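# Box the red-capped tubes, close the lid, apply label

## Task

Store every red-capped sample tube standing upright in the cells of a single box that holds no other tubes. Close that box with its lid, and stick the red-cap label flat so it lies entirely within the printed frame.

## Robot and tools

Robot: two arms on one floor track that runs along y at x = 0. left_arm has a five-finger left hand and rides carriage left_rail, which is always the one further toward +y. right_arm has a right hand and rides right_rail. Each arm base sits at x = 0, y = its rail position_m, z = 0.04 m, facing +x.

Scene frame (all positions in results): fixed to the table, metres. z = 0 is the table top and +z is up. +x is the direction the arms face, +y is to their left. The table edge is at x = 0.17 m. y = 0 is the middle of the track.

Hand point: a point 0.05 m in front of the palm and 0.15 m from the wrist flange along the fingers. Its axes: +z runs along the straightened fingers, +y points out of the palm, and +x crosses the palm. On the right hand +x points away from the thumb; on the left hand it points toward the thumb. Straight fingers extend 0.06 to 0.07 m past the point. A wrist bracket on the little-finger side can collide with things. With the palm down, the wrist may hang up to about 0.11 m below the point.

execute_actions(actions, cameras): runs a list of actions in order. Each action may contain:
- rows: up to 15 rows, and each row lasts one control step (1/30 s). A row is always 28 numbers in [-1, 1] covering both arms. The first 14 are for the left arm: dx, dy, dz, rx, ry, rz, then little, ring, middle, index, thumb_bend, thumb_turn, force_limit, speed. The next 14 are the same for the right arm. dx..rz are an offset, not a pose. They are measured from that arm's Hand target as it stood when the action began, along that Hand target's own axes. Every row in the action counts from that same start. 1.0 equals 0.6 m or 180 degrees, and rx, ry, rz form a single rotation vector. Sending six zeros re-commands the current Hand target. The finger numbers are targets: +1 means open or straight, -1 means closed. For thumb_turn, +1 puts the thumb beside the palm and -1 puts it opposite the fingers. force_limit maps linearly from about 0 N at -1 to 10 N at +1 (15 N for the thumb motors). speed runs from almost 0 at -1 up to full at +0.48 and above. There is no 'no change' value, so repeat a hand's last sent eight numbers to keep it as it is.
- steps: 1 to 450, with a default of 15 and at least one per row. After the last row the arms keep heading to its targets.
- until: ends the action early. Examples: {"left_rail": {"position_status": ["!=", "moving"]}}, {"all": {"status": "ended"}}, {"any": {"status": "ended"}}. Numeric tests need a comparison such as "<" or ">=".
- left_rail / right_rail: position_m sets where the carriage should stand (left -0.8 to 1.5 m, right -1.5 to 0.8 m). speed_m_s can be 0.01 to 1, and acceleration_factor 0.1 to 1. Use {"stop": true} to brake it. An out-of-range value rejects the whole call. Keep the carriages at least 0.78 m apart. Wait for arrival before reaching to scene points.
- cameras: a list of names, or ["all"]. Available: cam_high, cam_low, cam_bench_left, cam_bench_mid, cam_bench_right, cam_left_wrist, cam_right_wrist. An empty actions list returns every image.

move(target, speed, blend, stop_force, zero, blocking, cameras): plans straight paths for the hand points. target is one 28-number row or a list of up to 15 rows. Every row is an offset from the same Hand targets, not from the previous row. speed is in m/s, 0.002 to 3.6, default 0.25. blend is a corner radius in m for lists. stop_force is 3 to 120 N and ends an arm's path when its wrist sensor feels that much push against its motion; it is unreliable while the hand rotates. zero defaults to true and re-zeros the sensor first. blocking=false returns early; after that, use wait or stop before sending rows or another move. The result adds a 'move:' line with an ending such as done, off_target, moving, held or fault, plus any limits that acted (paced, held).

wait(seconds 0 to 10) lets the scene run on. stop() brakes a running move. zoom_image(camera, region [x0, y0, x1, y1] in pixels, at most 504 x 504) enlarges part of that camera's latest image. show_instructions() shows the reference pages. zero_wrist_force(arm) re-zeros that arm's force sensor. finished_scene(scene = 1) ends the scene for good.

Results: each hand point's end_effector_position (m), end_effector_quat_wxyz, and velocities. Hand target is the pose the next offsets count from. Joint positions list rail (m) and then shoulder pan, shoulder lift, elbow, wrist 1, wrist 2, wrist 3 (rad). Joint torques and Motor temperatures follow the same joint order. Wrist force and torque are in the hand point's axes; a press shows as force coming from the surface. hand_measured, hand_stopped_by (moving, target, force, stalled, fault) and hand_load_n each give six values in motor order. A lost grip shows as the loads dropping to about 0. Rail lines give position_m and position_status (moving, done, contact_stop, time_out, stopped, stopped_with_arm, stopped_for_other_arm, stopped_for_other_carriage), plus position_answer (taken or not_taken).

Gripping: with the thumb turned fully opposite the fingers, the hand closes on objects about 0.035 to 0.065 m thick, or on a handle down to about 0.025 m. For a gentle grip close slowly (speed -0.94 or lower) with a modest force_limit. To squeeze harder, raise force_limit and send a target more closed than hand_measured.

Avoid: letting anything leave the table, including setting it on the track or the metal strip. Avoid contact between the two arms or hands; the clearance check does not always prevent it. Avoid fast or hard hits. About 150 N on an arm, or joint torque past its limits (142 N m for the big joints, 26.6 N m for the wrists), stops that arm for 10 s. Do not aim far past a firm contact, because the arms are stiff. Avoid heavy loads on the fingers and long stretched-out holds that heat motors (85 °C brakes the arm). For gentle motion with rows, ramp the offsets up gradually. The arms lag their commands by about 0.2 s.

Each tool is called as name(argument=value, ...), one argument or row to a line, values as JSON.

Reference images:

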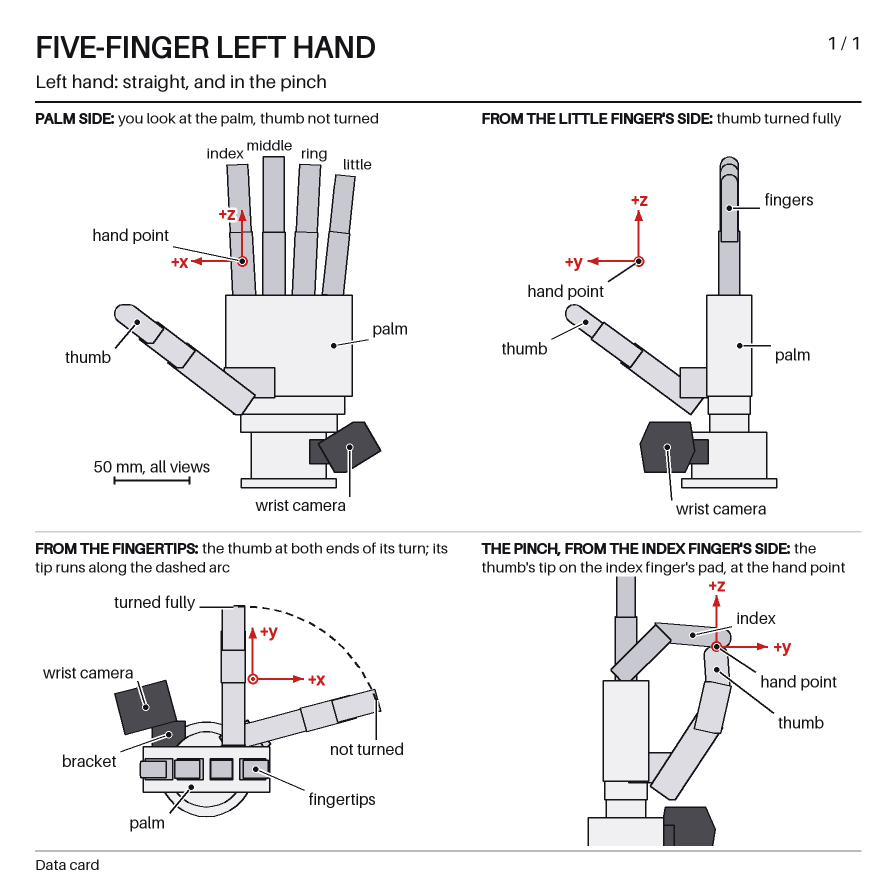

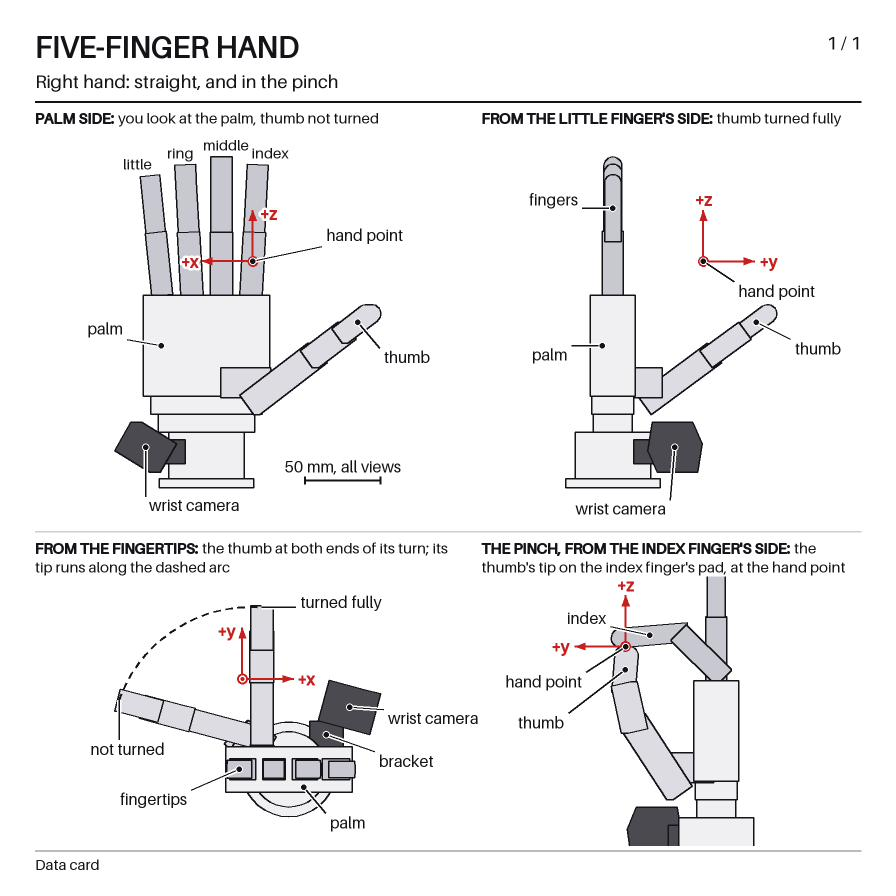

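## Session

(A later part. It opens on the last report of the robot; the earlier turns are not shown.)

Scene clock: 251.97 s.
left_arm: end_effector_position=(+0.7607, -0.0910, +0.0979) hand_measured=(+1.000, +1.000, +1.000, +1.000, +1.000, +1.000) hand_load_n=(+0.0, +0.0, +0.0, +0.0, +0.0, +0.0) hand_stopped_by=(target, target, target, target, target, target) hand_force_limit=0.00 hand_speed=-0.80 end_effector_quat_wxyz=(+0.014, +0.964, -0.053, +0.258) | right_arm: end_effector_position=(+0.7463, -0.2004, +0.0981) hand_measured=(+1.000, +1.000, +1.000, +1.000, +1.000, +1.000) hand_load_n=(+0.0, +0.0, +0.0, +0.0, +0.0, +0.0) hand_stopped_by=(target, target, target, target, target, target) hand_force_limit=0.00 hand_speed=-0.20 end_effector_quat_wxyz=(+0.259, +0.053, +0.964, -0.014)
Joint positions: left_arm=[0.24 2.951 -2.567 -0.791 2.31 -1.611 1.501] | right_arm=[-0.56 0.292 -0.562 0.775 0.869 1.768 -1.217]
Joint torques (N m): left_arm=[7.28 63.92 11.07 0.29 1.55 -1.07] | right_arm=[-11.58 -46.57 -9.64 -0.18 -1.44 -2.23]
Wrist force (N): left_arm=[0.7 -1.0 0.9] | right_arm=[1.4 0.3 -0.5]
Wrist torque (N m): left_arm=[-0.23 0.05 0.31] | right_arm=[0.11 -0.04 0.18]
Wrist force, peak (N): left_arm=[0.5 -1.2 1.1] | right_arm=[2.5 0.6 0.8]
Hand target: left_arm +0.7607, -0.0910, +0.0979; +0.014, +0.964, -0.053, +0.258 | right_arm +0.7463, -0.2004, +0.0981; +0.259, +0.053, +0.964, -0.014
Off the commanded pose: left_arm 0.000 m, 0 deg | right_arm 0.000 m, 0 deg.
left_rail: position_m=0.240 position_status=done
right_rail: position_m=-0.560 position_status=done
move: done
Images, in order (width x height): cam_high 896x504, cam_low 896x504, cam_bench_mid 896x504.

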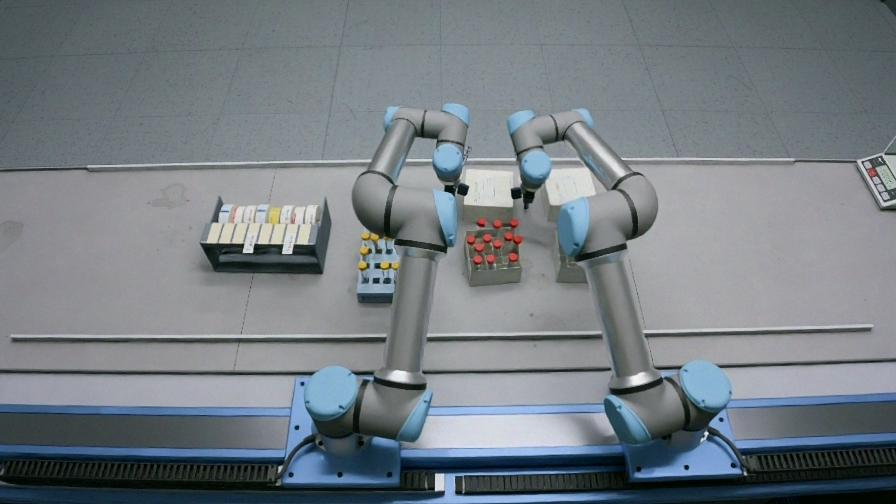

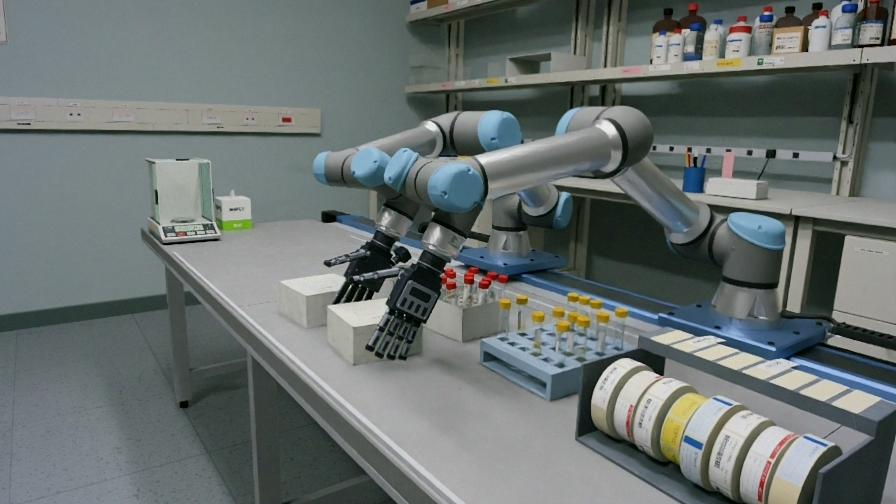

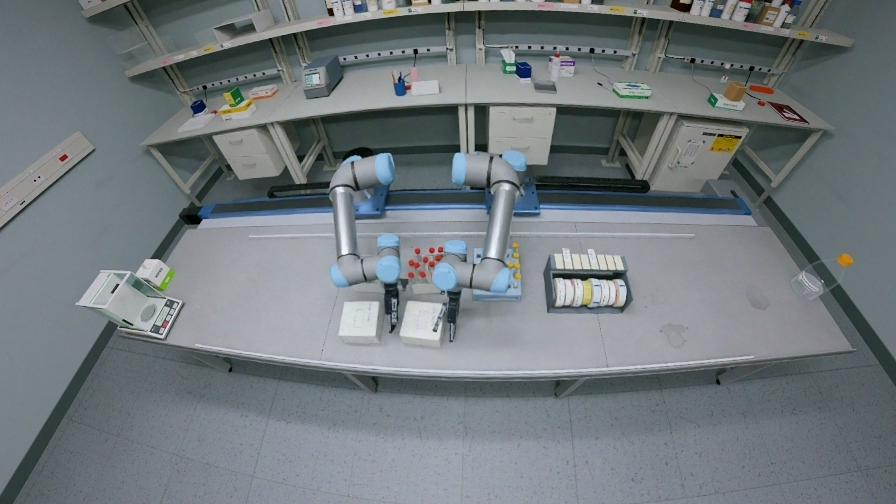

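move(
  target=[0,0.078,0,0,0,0,1,1,1,1,1,1,0,-0.8,0,0.078,0,0,0,0,1,1,1,1,1,1,0,-0.2],
  speed=0.04,
  stop_force=14,
  cameras=["cam_high","cam_low","cam_bench_mid"],
)

zoom_image(
  camera="cam_bench_mid",
  region=[360, 270, 480, 370],
)

zoom_image(
  camera="cam_high",
  region=[430, 110, 560, 240],
)

Scene clock: 255.23 s.
left_arm: end_effector_position=(+0.7568, -0.1259, +0.0979) hand_measured=(+1.000, +1.000, +1.000, +1.000, +1.000, +1.000) hand_load_n=(+0.0, +0.0, +0.5, +0.0, +0.0, +0.0) hand_stopped_by=(target, target, target, target, target, target) hand_force_limit=0.00 hand_speed=-0.80 end_effector_quat_wxyz=(+0.014, +0.964, -0.053, +0.259) | right_arm: end_effector_position=(+0.7500, -0.1656, +0.0980) hand_measured=(+1.000, +1.000, +1.000, +1.000, +1.000, +1.000) hand_load_n=(+0.0, +0.0, +0.0, +0.0, +0.0, +0.0) hand_stopped_by=(target, target, target, target, target, target) hand_force_limit=0.00 hand_speed=-0.20 end_effector_quat_wxyz=(+0.259, +0.053, +0.964, -0.014)
Joint positions: left_arm=[0.24 2.898 -2.604 -0.721 2.274 -1.637 1.455] | right_arm=[-0.56 0.34 -0.486 0.629 0.947 1.79 -1.174]
Joint torques (N m): left_arm=[3.18 63.74 9.35 -0.36 -0.43 1.59] | right_arm=[-9.63 -75.23 -11.48 -1.04 0.93 -2]
Wrist force (N): left_arm=[3.6 -6.2 0.4] | right_arm=[4.3 -4.7 -2.2]
Wrist torque (N m): left_arm=[-0.28 -0.05 0.46] | right_arm=[0.05 -0.10 0.06]
Wrist force, peak (N): left_arm=[12.0 -42.4 6.6] | right_arm=[6.5 -41.8 -12.8]
Hand target: left_arm +0.7568, -0.1259, +0.0979; +0.014, +0.964, -0.053, +0.259 (not the last commanded pose) | right_arm +0.7500, -0.1656, +0.0980; +0.259, +0.053, +0.964, -0.014 (not the last commanded pose)
Off the commanded pose: left_arm 0.012 m, 0 deg | right_arm 0.012 m, 0 deg.
left_rail: position_m=0.240 position_status=done
right_rail: position_m=-0.560 position_status=done
led back after a hold (right arm): the arm was led back toward your command in small steps, so it may still be short of it.
move: contact (left_arm; braked when a check withheld steps of right_arm), contact (right_arm); limits=held
pose unreachable (right arm): on one or more control steps of this call, first in action 0 (counted from 0), this arm could not follow its commanded pose, so it was not sent that pose on those steps. It may still have moved: this result reports where it is.
cause: moving toward the commanded pose would bring a part of the arm too close to another arm (a part of this arm just beyond joint 5 (wrist 1) and a part of the left arm just beyond its joint 5 (wrist 1), along the way the arms are being sent, or toward where that arm still pushes).
Images, in order (width x height): cam_high 896x504, cam_low 896x504, cam_bench_mid 896x504.

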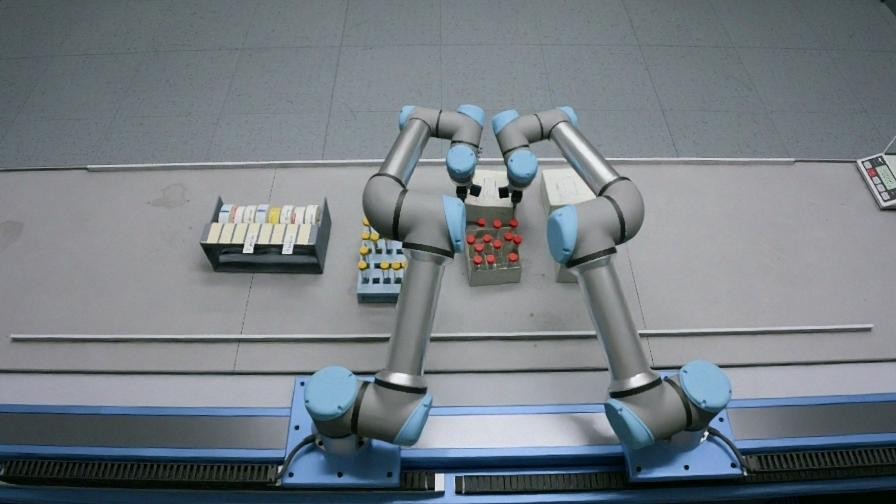

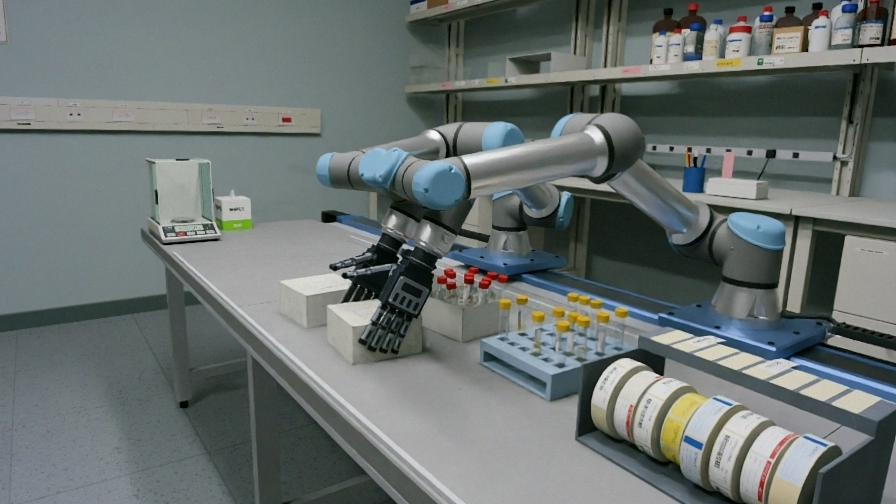

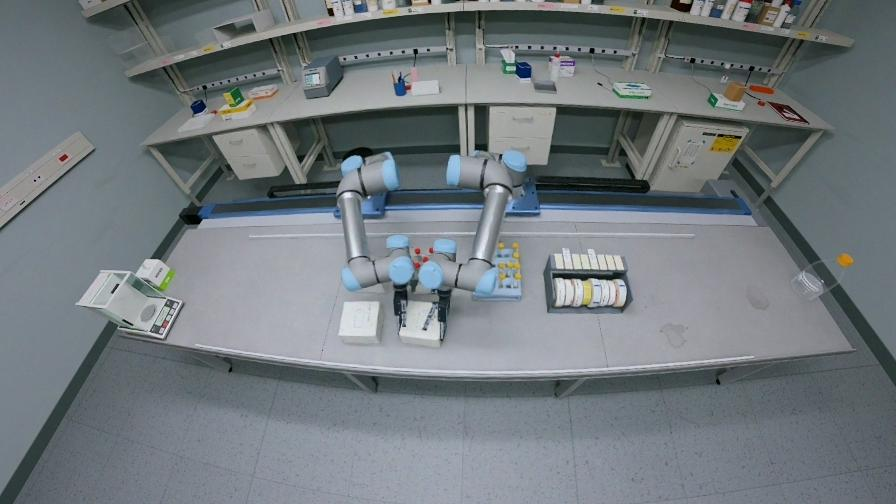

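Scaled by 4.200 from the camera's 896x504 image, which has a finer 1280x720 frame.

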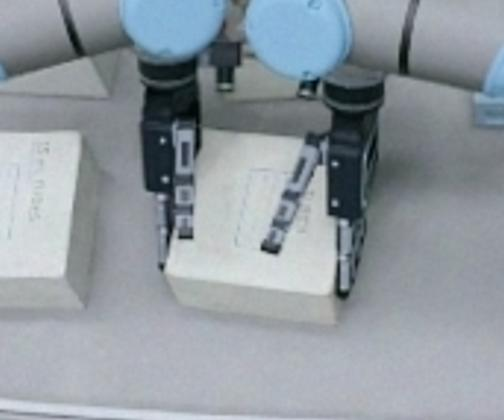

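Scaled by 3.877 from the camera's 896x504 image, which has a finer 1280x720 frame.

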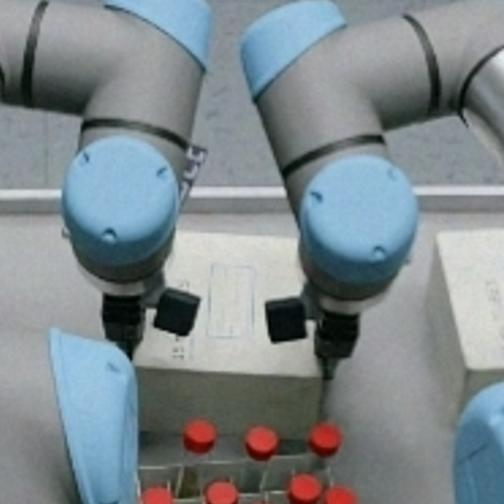

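move(
  target=[-0.0133,-0.0333,-0.0269,0,0.0722,0,1,1,1,1,1,1,0,-0.8,-0.0029,-0.0333,0.0017,0,0.0278,0,1,1,1,1,1,1,0,-0.2],
  speed=0.15,
  cameras=[],
)

move(
  target=[0,0.045,0,0,0,0,1,1,1,1,1,1,0,-0.8,0,0.045,0,0,0,0,1,1,1,1,1,1,0,-0.2],
  speed=0.025,
  stop_force=14,
  cameras=["cam_high","cam_low","cam_bench_mid"],
)

zoom_image(
  camera="cam_bench_mid",
  region=[360, 270, 480, 370],
)

zoom_image(
  camera="cam_low",
  region=[270, 160, 500, 390],
)

zoom_image(
  camera="cam_high",
  region=[430, 80, 590, 240],
)

Scene clock: 260.43 s.
left_arm: end_effector_position=(+0.7441, -0.1044, +0.1079) hand_measured=(+1.000, +1.000, +1.000, +1.000, +1.000, +1.000) hand_load_n=(+0.0, +0.0, +0.0, +0.0, +0.0, +0.0) hand_stopped_by=(target, target, target, target, target, target) hand_force_limit=0.00 hand_speed=-0.80 end_effector_quat_wxyz=(+0.020, +0.929, -0.051, +0.366) | right_arm: end_effector_position=(+0.7498, -0.1857, +0.0980) hand_measured=(+1.000, +1.000, +1.000, +1.000, +1.000, +1.000) hand_load_n=(+0.0, +0.0, +0.0, +0.0, +0.0, +0.0) hand_stopped_by=(target, target, target, target, target, target) hand_force_limit=0.00 hand_speed=-0.20 end_effector_quat_wxyz=(+0.217, +0.054, +0.975, -0.012)
Joint positions: left_arm=[0.24 2.919 -2.403 -1.134 2.714 -1.648 1.488] | right_arm=[-0.56 0.301 -0.456 0.554 1.067 1.74 -1.194]
Joint torques (N m): left_arm=[7.64 59.35 9.52 0.82 1.56 1.44] | right_arm=[-11.18 -48.64 -26.01 3.61 -1.46 -2.1]
Wrist force (N): left_arm=[1.3 -1.0 0.5] | right_arm=[2.3 0.7 -0.2]
Wrist torque (N m): left_arm=[-0.21 -0.03 0.26] | right_arm=[0.13 -0.18 0.27]
Wrist force, peak (N): left_arm=[3.9 -6.6 0.4] | right_arm=[4.5 -4.6 -1.9]
Hand target: left_arm +0.7441, -0.1044, +0.1079; +0.020, +0.929, -0.051, +0.366 | right_arm +0.7498, -0.1857, +0.0980; +0.217, +0.054, +0.975, -0.012
Off the commanded pose: left_arm 0.000 m, 0 deg | right_arm 0.000 m, 0 deg.
left_rail: position_m=0.240 position_status=done
right_rail: position_m=-0.560 position_status=done
move: done
No camera images: "cameras" was empty.

Scene clock: 262.40 s.
left_arm: end_effector_position=(+0.7422, -0.1213, +0.1079) hand_measured=(+1.000, +1.000, +1.000, +1.000, +1.000, +1.000) hand_load_n=(+0.0, +0.0, +0.0, +0.0, +0.0, -0.5) hand_stopped_by=(target, target, target, target, target, target) hand_force_limit=0.00 hand_speed=-0.80 end_effector_quat_wxyz=(+0.020, +0.929, -0.051, +0.366) | right_arm: end_effector_position=(+0.7516, -0.1687, +0.0980) hand_measured=(+1.000, +1.000, +1.000, +1.000, +1.000, +1.000) hand_load_n=(+0.5, +0.0, +0.0, +0.0, +0.0, +0.0) hand_stopped_by=(target, target, target, target, target, target) hand_force_limit=0.00 hand_speed=-0.20 end_effector_quat_wxyz=(+0.217, +0.054, +0.975, -0.012)
Joint positions: left_arm=[0.24 2.891 -2.417 -1.107 2.7 -1.667 1.467] | right_arm=[-0.56 0.324 -0.408 0.46 1.117 1.749 -1.173]
Joint torques (N m): left_arm=[1 58.26 9.82 1.25 1.92 1.11] | right_arm=[-4.69 -77.22 -11.23 -0.74 -0.63 -1.72]
Wrist force (N): left_arm=[1.7 -14.0 -2.1] | right_arm=[1.1 -10.4 0.0]
Wrist torque (N m): left_arm=[-0.80 -0.24 1.11] | right_arm=[-0.13 -0.21 -0.55]
Wrist force, peak (N): left_arm=[-0.2 -33.2 -3.6] | right_arm=[-2.5 -31.5 -1.2]
Hand target: left_arm +0.7422, -0.1213, +0.1079; +0.020, +0.929, -0.051, +0.366 (not the last commanded pose) | right_arm +0.7516, -0.1687, +0.0980; +0.217, +0.054, +0.975, -0.012 (not the last commanded pose)
Off the commanded pose: left_arm 0.010 m, 0 deg | right_arm 0.010 m, 0 deg.
left_rail: position_m=0.240 position_status=done
right_rail: position_m=-0.560 position_status=done
move: contact (left_arm, right_arm)
Images, in order (width x height): cam_high 896x504, cam_low 896x504, cam_bench_mid 896x504.

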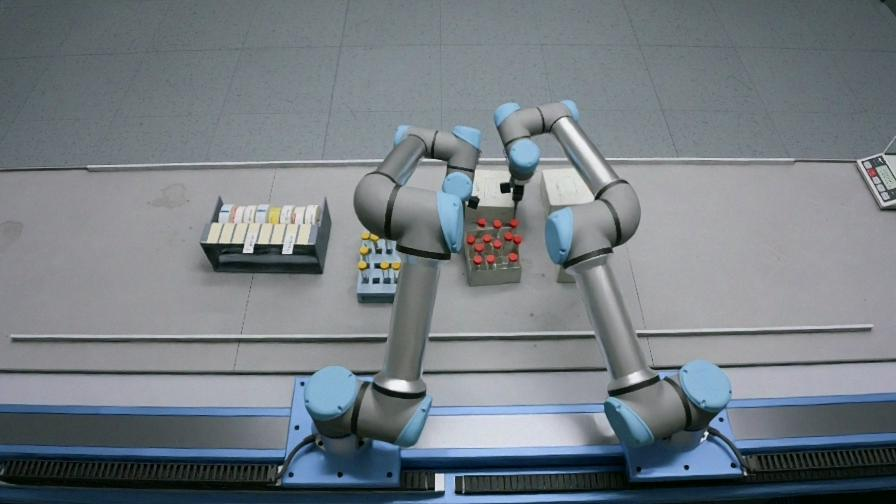

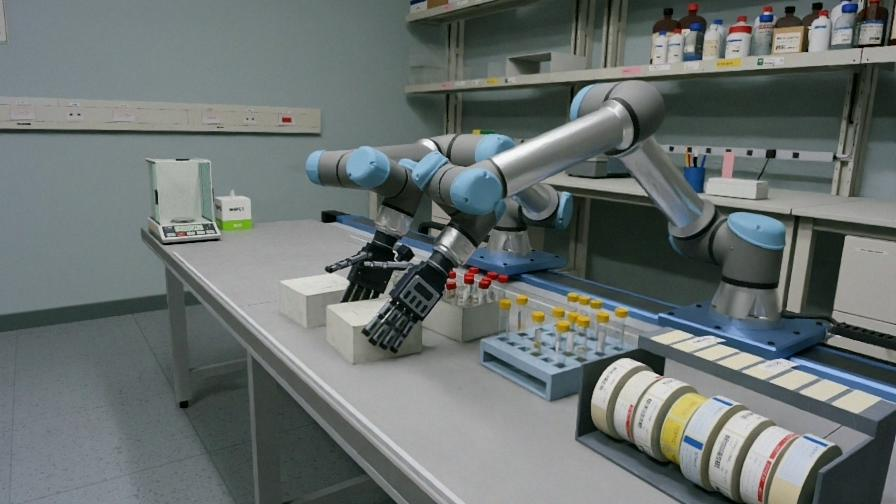

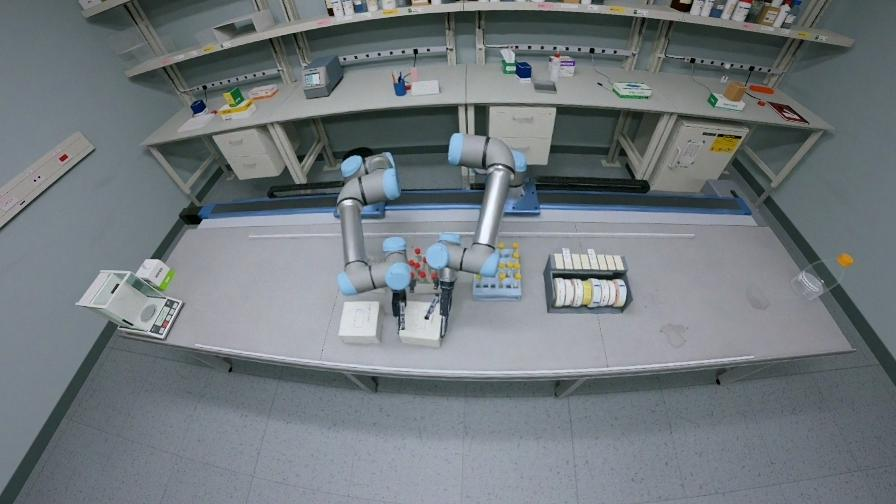

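Scaled by 4.200 from the camera's 896x504 image, which has a finer 1280x720 frame.

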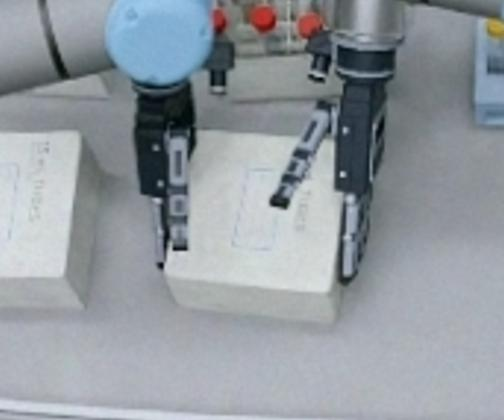

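Scaled by 2.191 from the camera's 896x504 image, which has a finer 1280x720 frame.

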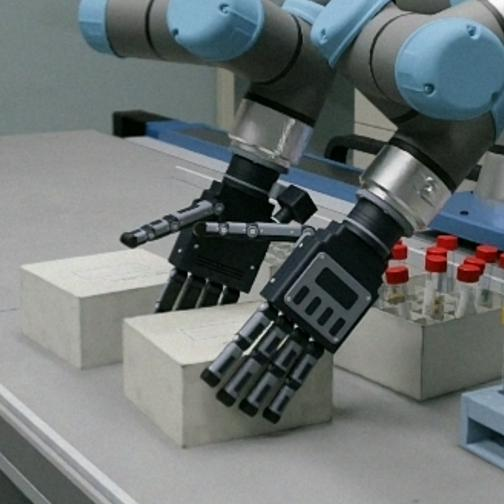

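Scaled by 3.150 from the camera's 896x504 image, which has a finer 1280x720 frame.

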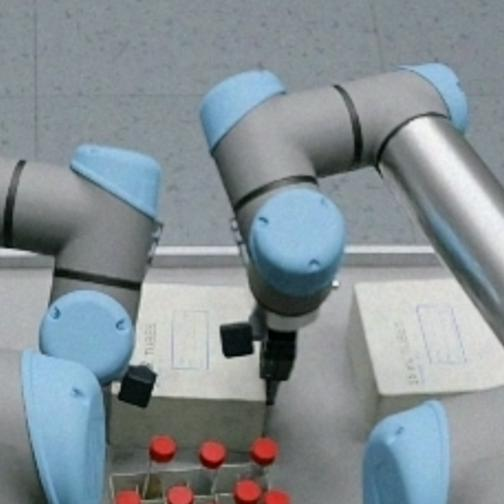

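move(
  target=[
    [0,0.0012,0,0,0,0,1,1,1,1,1,1,0,-0.8,0,0.0012,0,0,0,0,1,1,1,1,1,1,0,-0.2],
    [0.0219,0.0012,-0.0479,0,0,0,1,1,1,1,1,1,0,-0.8,-0.0060,0.0012,-0.0524,0,0,0,1,1,1,1,1,1,0,-0.2],
  ],
  speed=0.06,
  cameras=["cam_high","cam_low","cam_bench_mid"],
)

zoom_image(
  camera="cam_bench_mid",
  region=[360, 270, 480, 370],
)

zoom_image(
  camera="cam_low",
  region=[270, 160, 500, 390],
)

Scene clock: 264.90 s.
left_arm: end_effector_position=(+0.7322, -0.1209, +0.1378) hand_measured=(+1.000, +1.000, +1.000, +1.000, +1.000, +1.000) hand_load_n=(+0.0, +0.0, +0.0, +0.0, -0.5, +0.0) hand_stopped_by=(target, target, target, target, target, target) hand_force_limit=0.00 hand_speed=-0.80 end_effector_quat_wxyz=(+0.020, +0.929, -0.051, +0.366) | right_arm: end_effector_position=(+0.7417, -0.1669, +0.1279) hand_measured=(+1.000, +1.000, +1.000, +1.000, +1.000, +1.000) hand_load_n=(+0.5, +0.0, +0.0, +0.0, +0.0, +0.0) hand_stopped_by=(target, target, target, target, target, target) hand_force_limit=0.00 hand_speed=-0.20 end_effector_quat_wxyz=(+0.217, +0.054, +0.975, -0.012)
Joint positions: left_arm=[0.24 2.887 -2.367 -1.119 2.661 -1.669 1.465] | right_arm=[-0.56 0.331 -0.454 0.476 1.148 1.752 -1.167]
Joint torques (N m): left_arm=[-27.07 58.74 12.27 -0.11 4.2 -2.07] | right_arm=[32.33 -77.43 -13.09 1.52 -4.13 3.09]
Wrist force (N): left_arm=[-1.4 -33.3 -3.0] | right_arm=[-1.0 -31.5 2.7]
Wrist torque (N m): left_arm=[-1.46 -0.21 2.41] | right_arm=[-0.78 -0.39 -2.06]
Wrist force, peak (N): left_arm=[-1.5 -34.1 -3.7] | right_arm=[-0.9 -32.3 2.3]
Hand target: left_arm +0.7322, -0.1209, +0.1379; +0.020, +0.929, -0.051, +0.366 | right_arm +0.7417, -0.1669, +0.1280; +0.217, +0.054, +0.975, -0.012
Off the commanded pose: left_arm 0.000 m, 0 deg | right_arm 0.000 m, 0 deg.
left_rail: position_m=0.240 position_status=done
right_rail: position_m=-0.560 position_status=done
move: done
Images, in order (width x height): cam_high 896x504, cam_low 896x504, cam_bench_mid 896x504.

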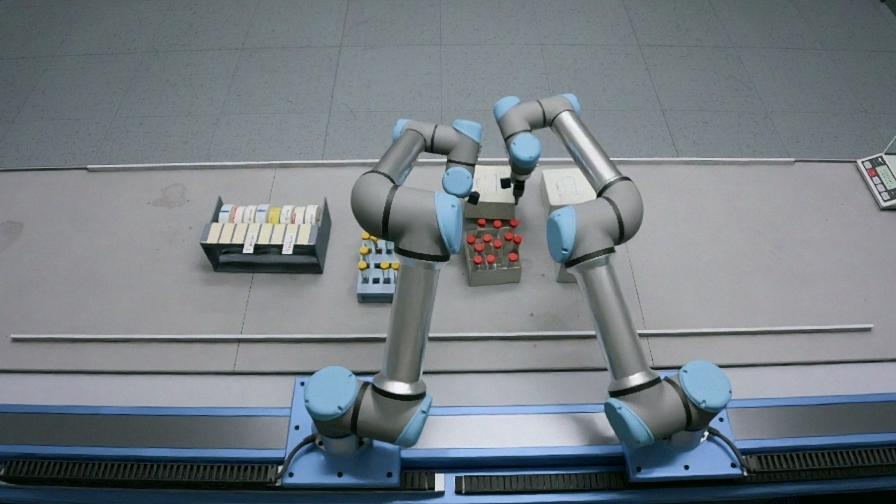

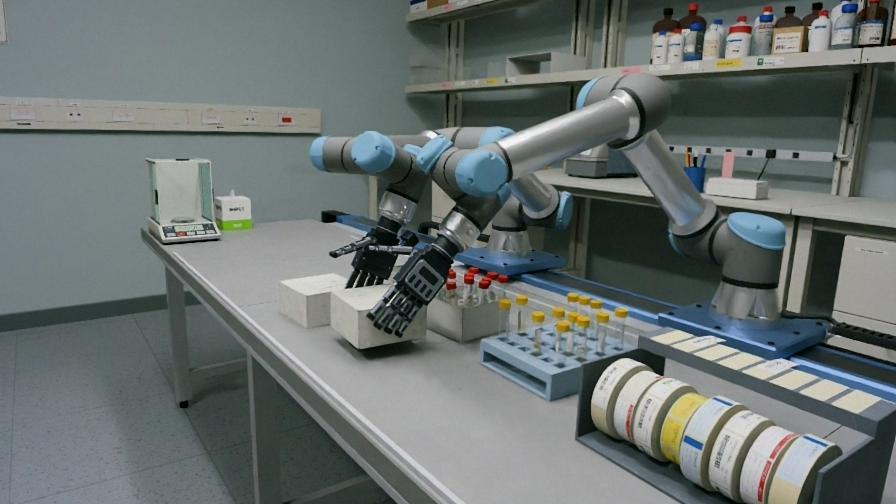

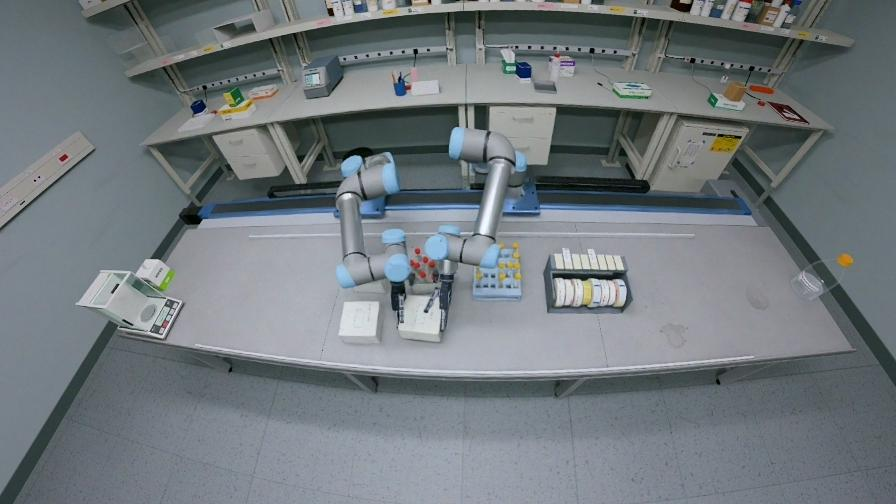

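Scaled by 4.200 from the camera's 896x504 image, which has a finer 1280x720 frame.

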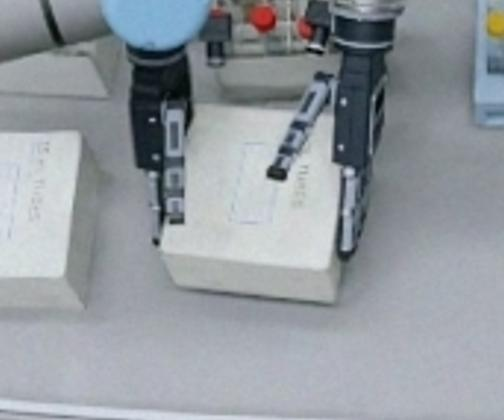

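Scaled by 2.191 from the camera's 896x504 image, which has a finer 1280x720 frame.

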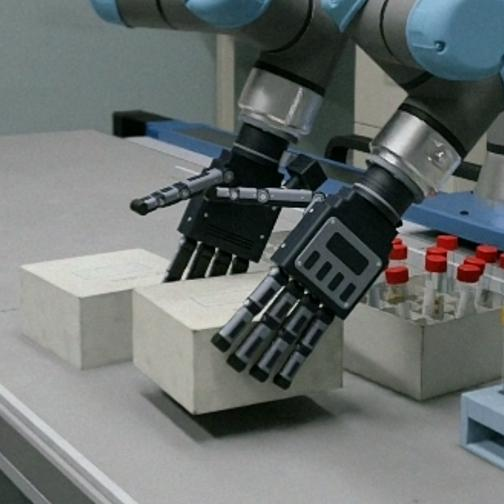

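move(
  target=[0.0144,0.0064,-0.1005,0,0,0,1,1,1,1,1,1,0,-0.8,0.0173,-0.0064,-0.1,0,0,0,1,1,1,1,1,1,0,-0.2],
  speed=0.08,
  cameras=[],
)

Scene clock: 266.87 s.
left_arm: end_effector_position=(+0.6972, -0.1209, +0.1878) hand_measured=(+1.000, +1.000, +1.000, +1.000, +1.000, +1.000) hand_load_n=(+0.0, +0.0, +0.0, +0.0, +0.0, -0.5) hand_stopped_by=(target, target, target, target, target, target) hand_force_limit=0.00 hand_speed=-0.80 end_effector_quat_wxyz=(+0.020, +0.929, -0.051, +0.366) | right_arm: end_effector_position=(+0.7066, -0.1670, +0.1779) hand_measured=(+1.000, +1.000, +1.000, +1.000, +1.000, +1.000) hand_load_n=(+0.5, +0.0, +0.0, +0.0, +0.0, -0.5) hand_stopped_by=(target, target, target, target, target, target) hand_force_limit=0.00 hand_speed=-0.20 end_effector_quat_wxyz=(+0.217, +0.054, +0.975, -0.012)
Joint positions: left_arm=[0.24 2.872 -2.249 -1.194 2.616 -1.68 1.453] | right_arm=[-0.56 0.348 -0.597 0.627 1.144 1.759 -1.15]
Joint torques (N m): left_arm=[-26.61 54.99 13.68 0.22 4.44 -2.21] | right_arm=[31.74 -73.38 -13.24 -2.44 -4.2 3.1]
Wrist force (N): left_arm=[-1.5 -34.0 -3.3] | right_arm=[-1.0 -32.0 2.8]
Wrist torque (N m): left_arm=[-1.48 -0.19 2.46] | right_arm=[-0.76 -0.40 -2.09]
Wrist force, peak (N): left_arm=[-1.5 -36.6 -4.3] | right_arm=[-1.7 -35.3 2.3]
Hand target: left_arm +0.6971, -0.1209, +0.1879; +0.020, +0.929, -0.051, +0.366 | right_arm +0.7066, -0.1670, +0.1780; +0.217, +0.054, +0.975, -0.012
Off the commanded pose: left_arm 0.000 m, 0 deg | right_arm 0.000 m, 0 deg.
left_rail: position_m=0.240 position_status=done
right_rail: position_m=-0.560 position_status=done
move: done
No camera images: "cameras" was empty.

move(
  target=[
    [0.0201,0.0064,-0.1066,0,0,0,1,1,1,1,1,1,0,-0.8,0.0138,-0.0064,-0.1076,0,0,0,1,1,1,1,1,1,0,-0.2],
    [-0.1011,0.0247,-0.2196,0,0,0,1,1,1,1,1,1,0,-0.8,0.1639,-0.0247,-0.1776,0,0,0,1,1,1,1,1,1,0,-0.2],
  ],
  speed=[0.08,0.1],
  blend=[0.01,0],
  cameras=["cam_low","cam_bench_mid","cam_high"],
)

zoom_image(
  camera="cam_low",
  region=[300, 160, 530, 390],
)

zoom_image(
  camera="cam_bench_mid",
  region=[360, 230, 480, 350],
)

Scene clock: 270.27 s.
left_arm: end_effector_position=(+0.5621, -0.1209, +0.2428) hand_measured=(+1.000, +1.000, +1.000, +1.000, +1.000, +1.000) hand_load_n=(+0.0, +0.0, +0.0, +0.0, +0.0, +0.0) hand_stopped_by=(target, target, target, target, target, target) hand_force_limit=0.00 hand_speed=-0.80 end_effector_quat_wxyz=(+0.020, +0.929, -0.051, +0.366) | right_arm: end_effector_position=(+0.5716, -0.1670, +0.2328) hand_measured=(+1.000, +1.000, +1.000, +1.000, +1.000, +1.000) hand_load_n=(+0.5, -0.5, +0.0, +0.0, +0.0, +0.0) hand_stopped_by=(target, target, target, target, target, target) hand_force_limit=0.00 hand_speed=-0.20 end_effector_quat_wxyz=(+0.217, +0.054, +0.975, -0.012)
Joint positions: left_arm=[0.24 2.791 -1.939 -1.534 2.638 -1.734 1.393] | right_arm=[-0.56 0.435 -0.959 1.13 1.018 1.792 -1.068]
Joint torques (N m): left_arm=[-22.81 41.01 13.54 3.64 4.11 -2.34] | right_arm=[27.6 -60.3 -13.48 -2.92 -3.98 3.12]
Wrist force (N): left_arm=[-1.6 -33.1 -3.0] | right_arm=[-1.1 -31.8 2.6]
Wrist torque (N m): left_arm=[-1.40 -0.18 2.39] | right_arm=[-0.77 -0.36 -2.08]
Wrist force, peak (N): left_arm=[-2.2 -39.8 -4.2] | right_arm=[-2.2 -38.5 3.4]
Hand target: left_arm +0.5621, -0.1209, +0.2428; +0.020, +0.929, -0.051, +0.366 | right_arm +0.5716, -0.1670, +0.2328; +0.217, +0.054, +0.975, -0.012
Off the commanded pose: left_arm 0.000 m, 0 deg | right_arm 0.000 m, 0 deg.
left_rail: position_m=0.240 position_status=done
right_rail: position_m=-0.560 position_status=done
move: done
Images, in order (width x height): cam_high 896x504, cam_low 896x504, cam_bench_mid 896x504.

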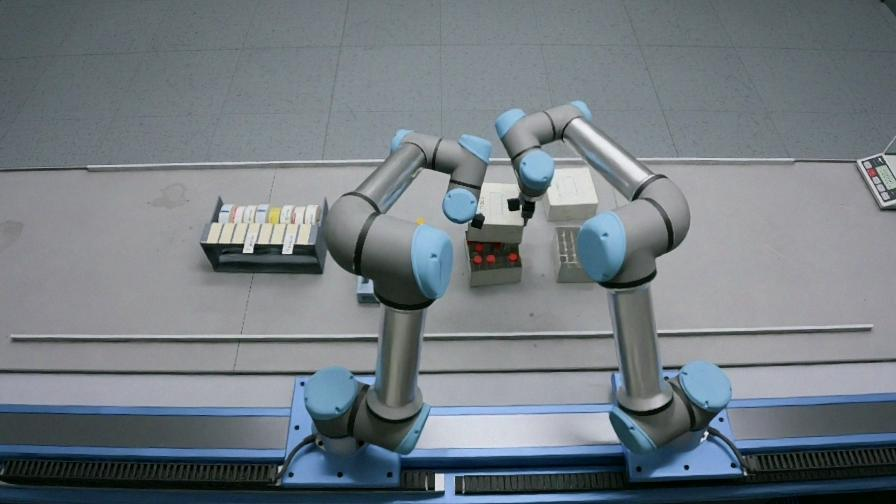

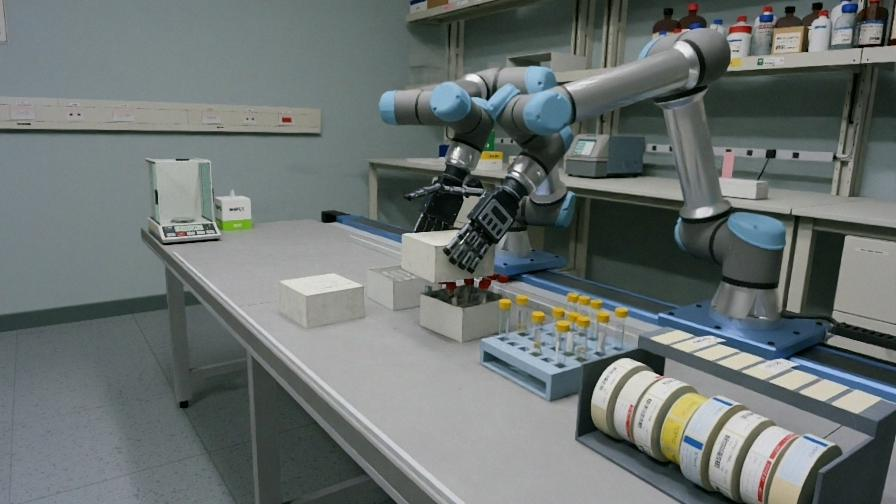

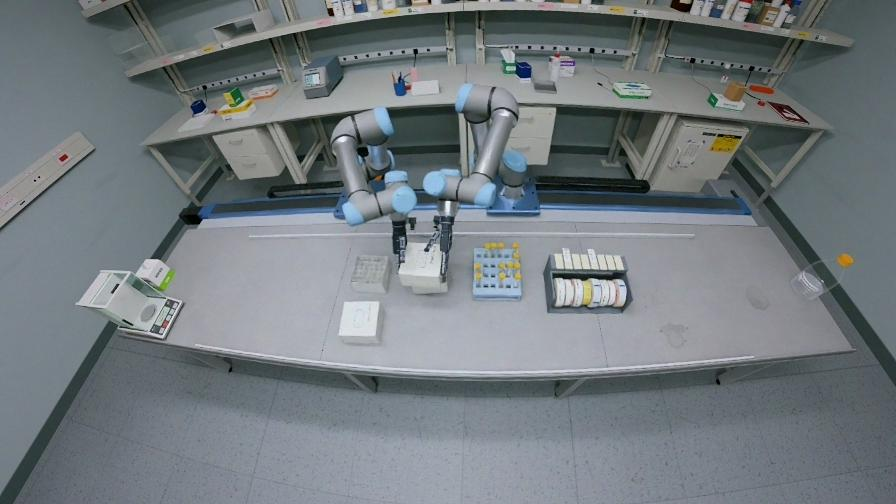

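Scaled by 2.191 from the camera's 896x504 image, which has a finer 1280x720 frame.

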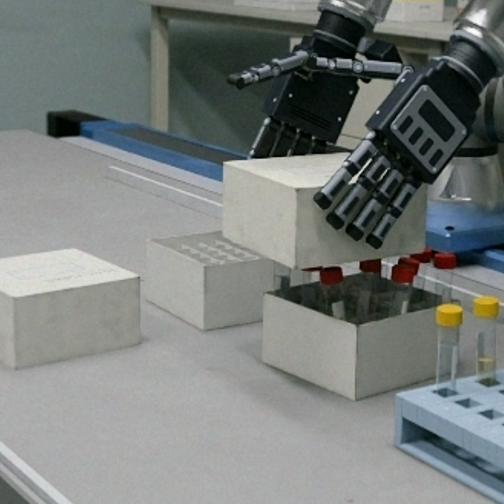

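Scaled by 4.200 from the camera's 896x504 image, which has a finer 1280x720 frame.

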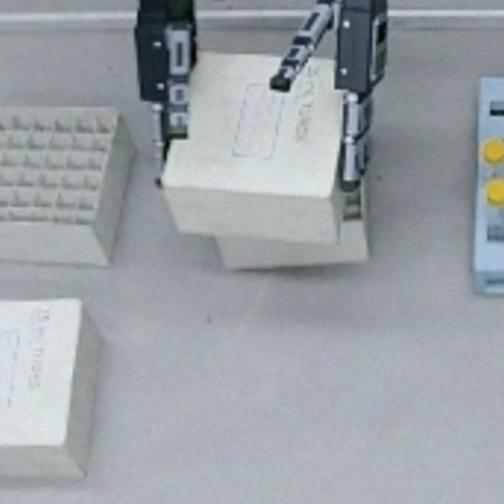

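zoom_image(
  camera="cam_high",
  region=[455, 175, 535, 255],
)

zoom_image(
  camera="cam_high",
  region=[455, 215, 535, 295],
)

Scaled by 6.300 from the camera's 896x504 image, which has a finer 1280x720 frame.

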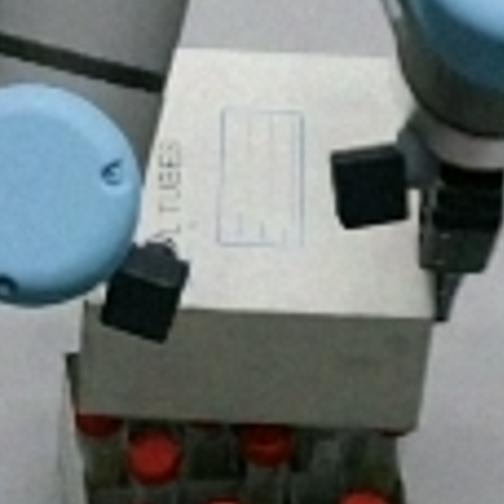

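Scaled by 6.300 from the camera's 896x504 image, which has a finer 1280x720 frame.

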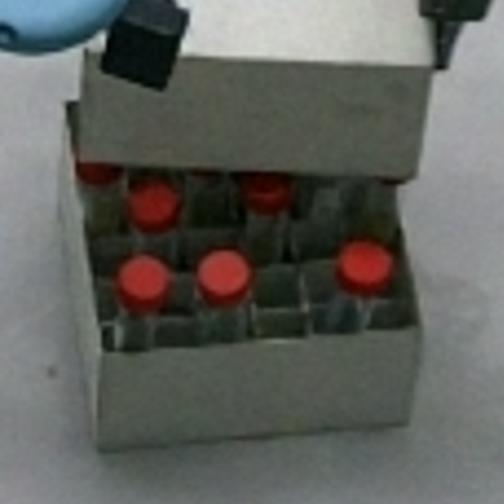

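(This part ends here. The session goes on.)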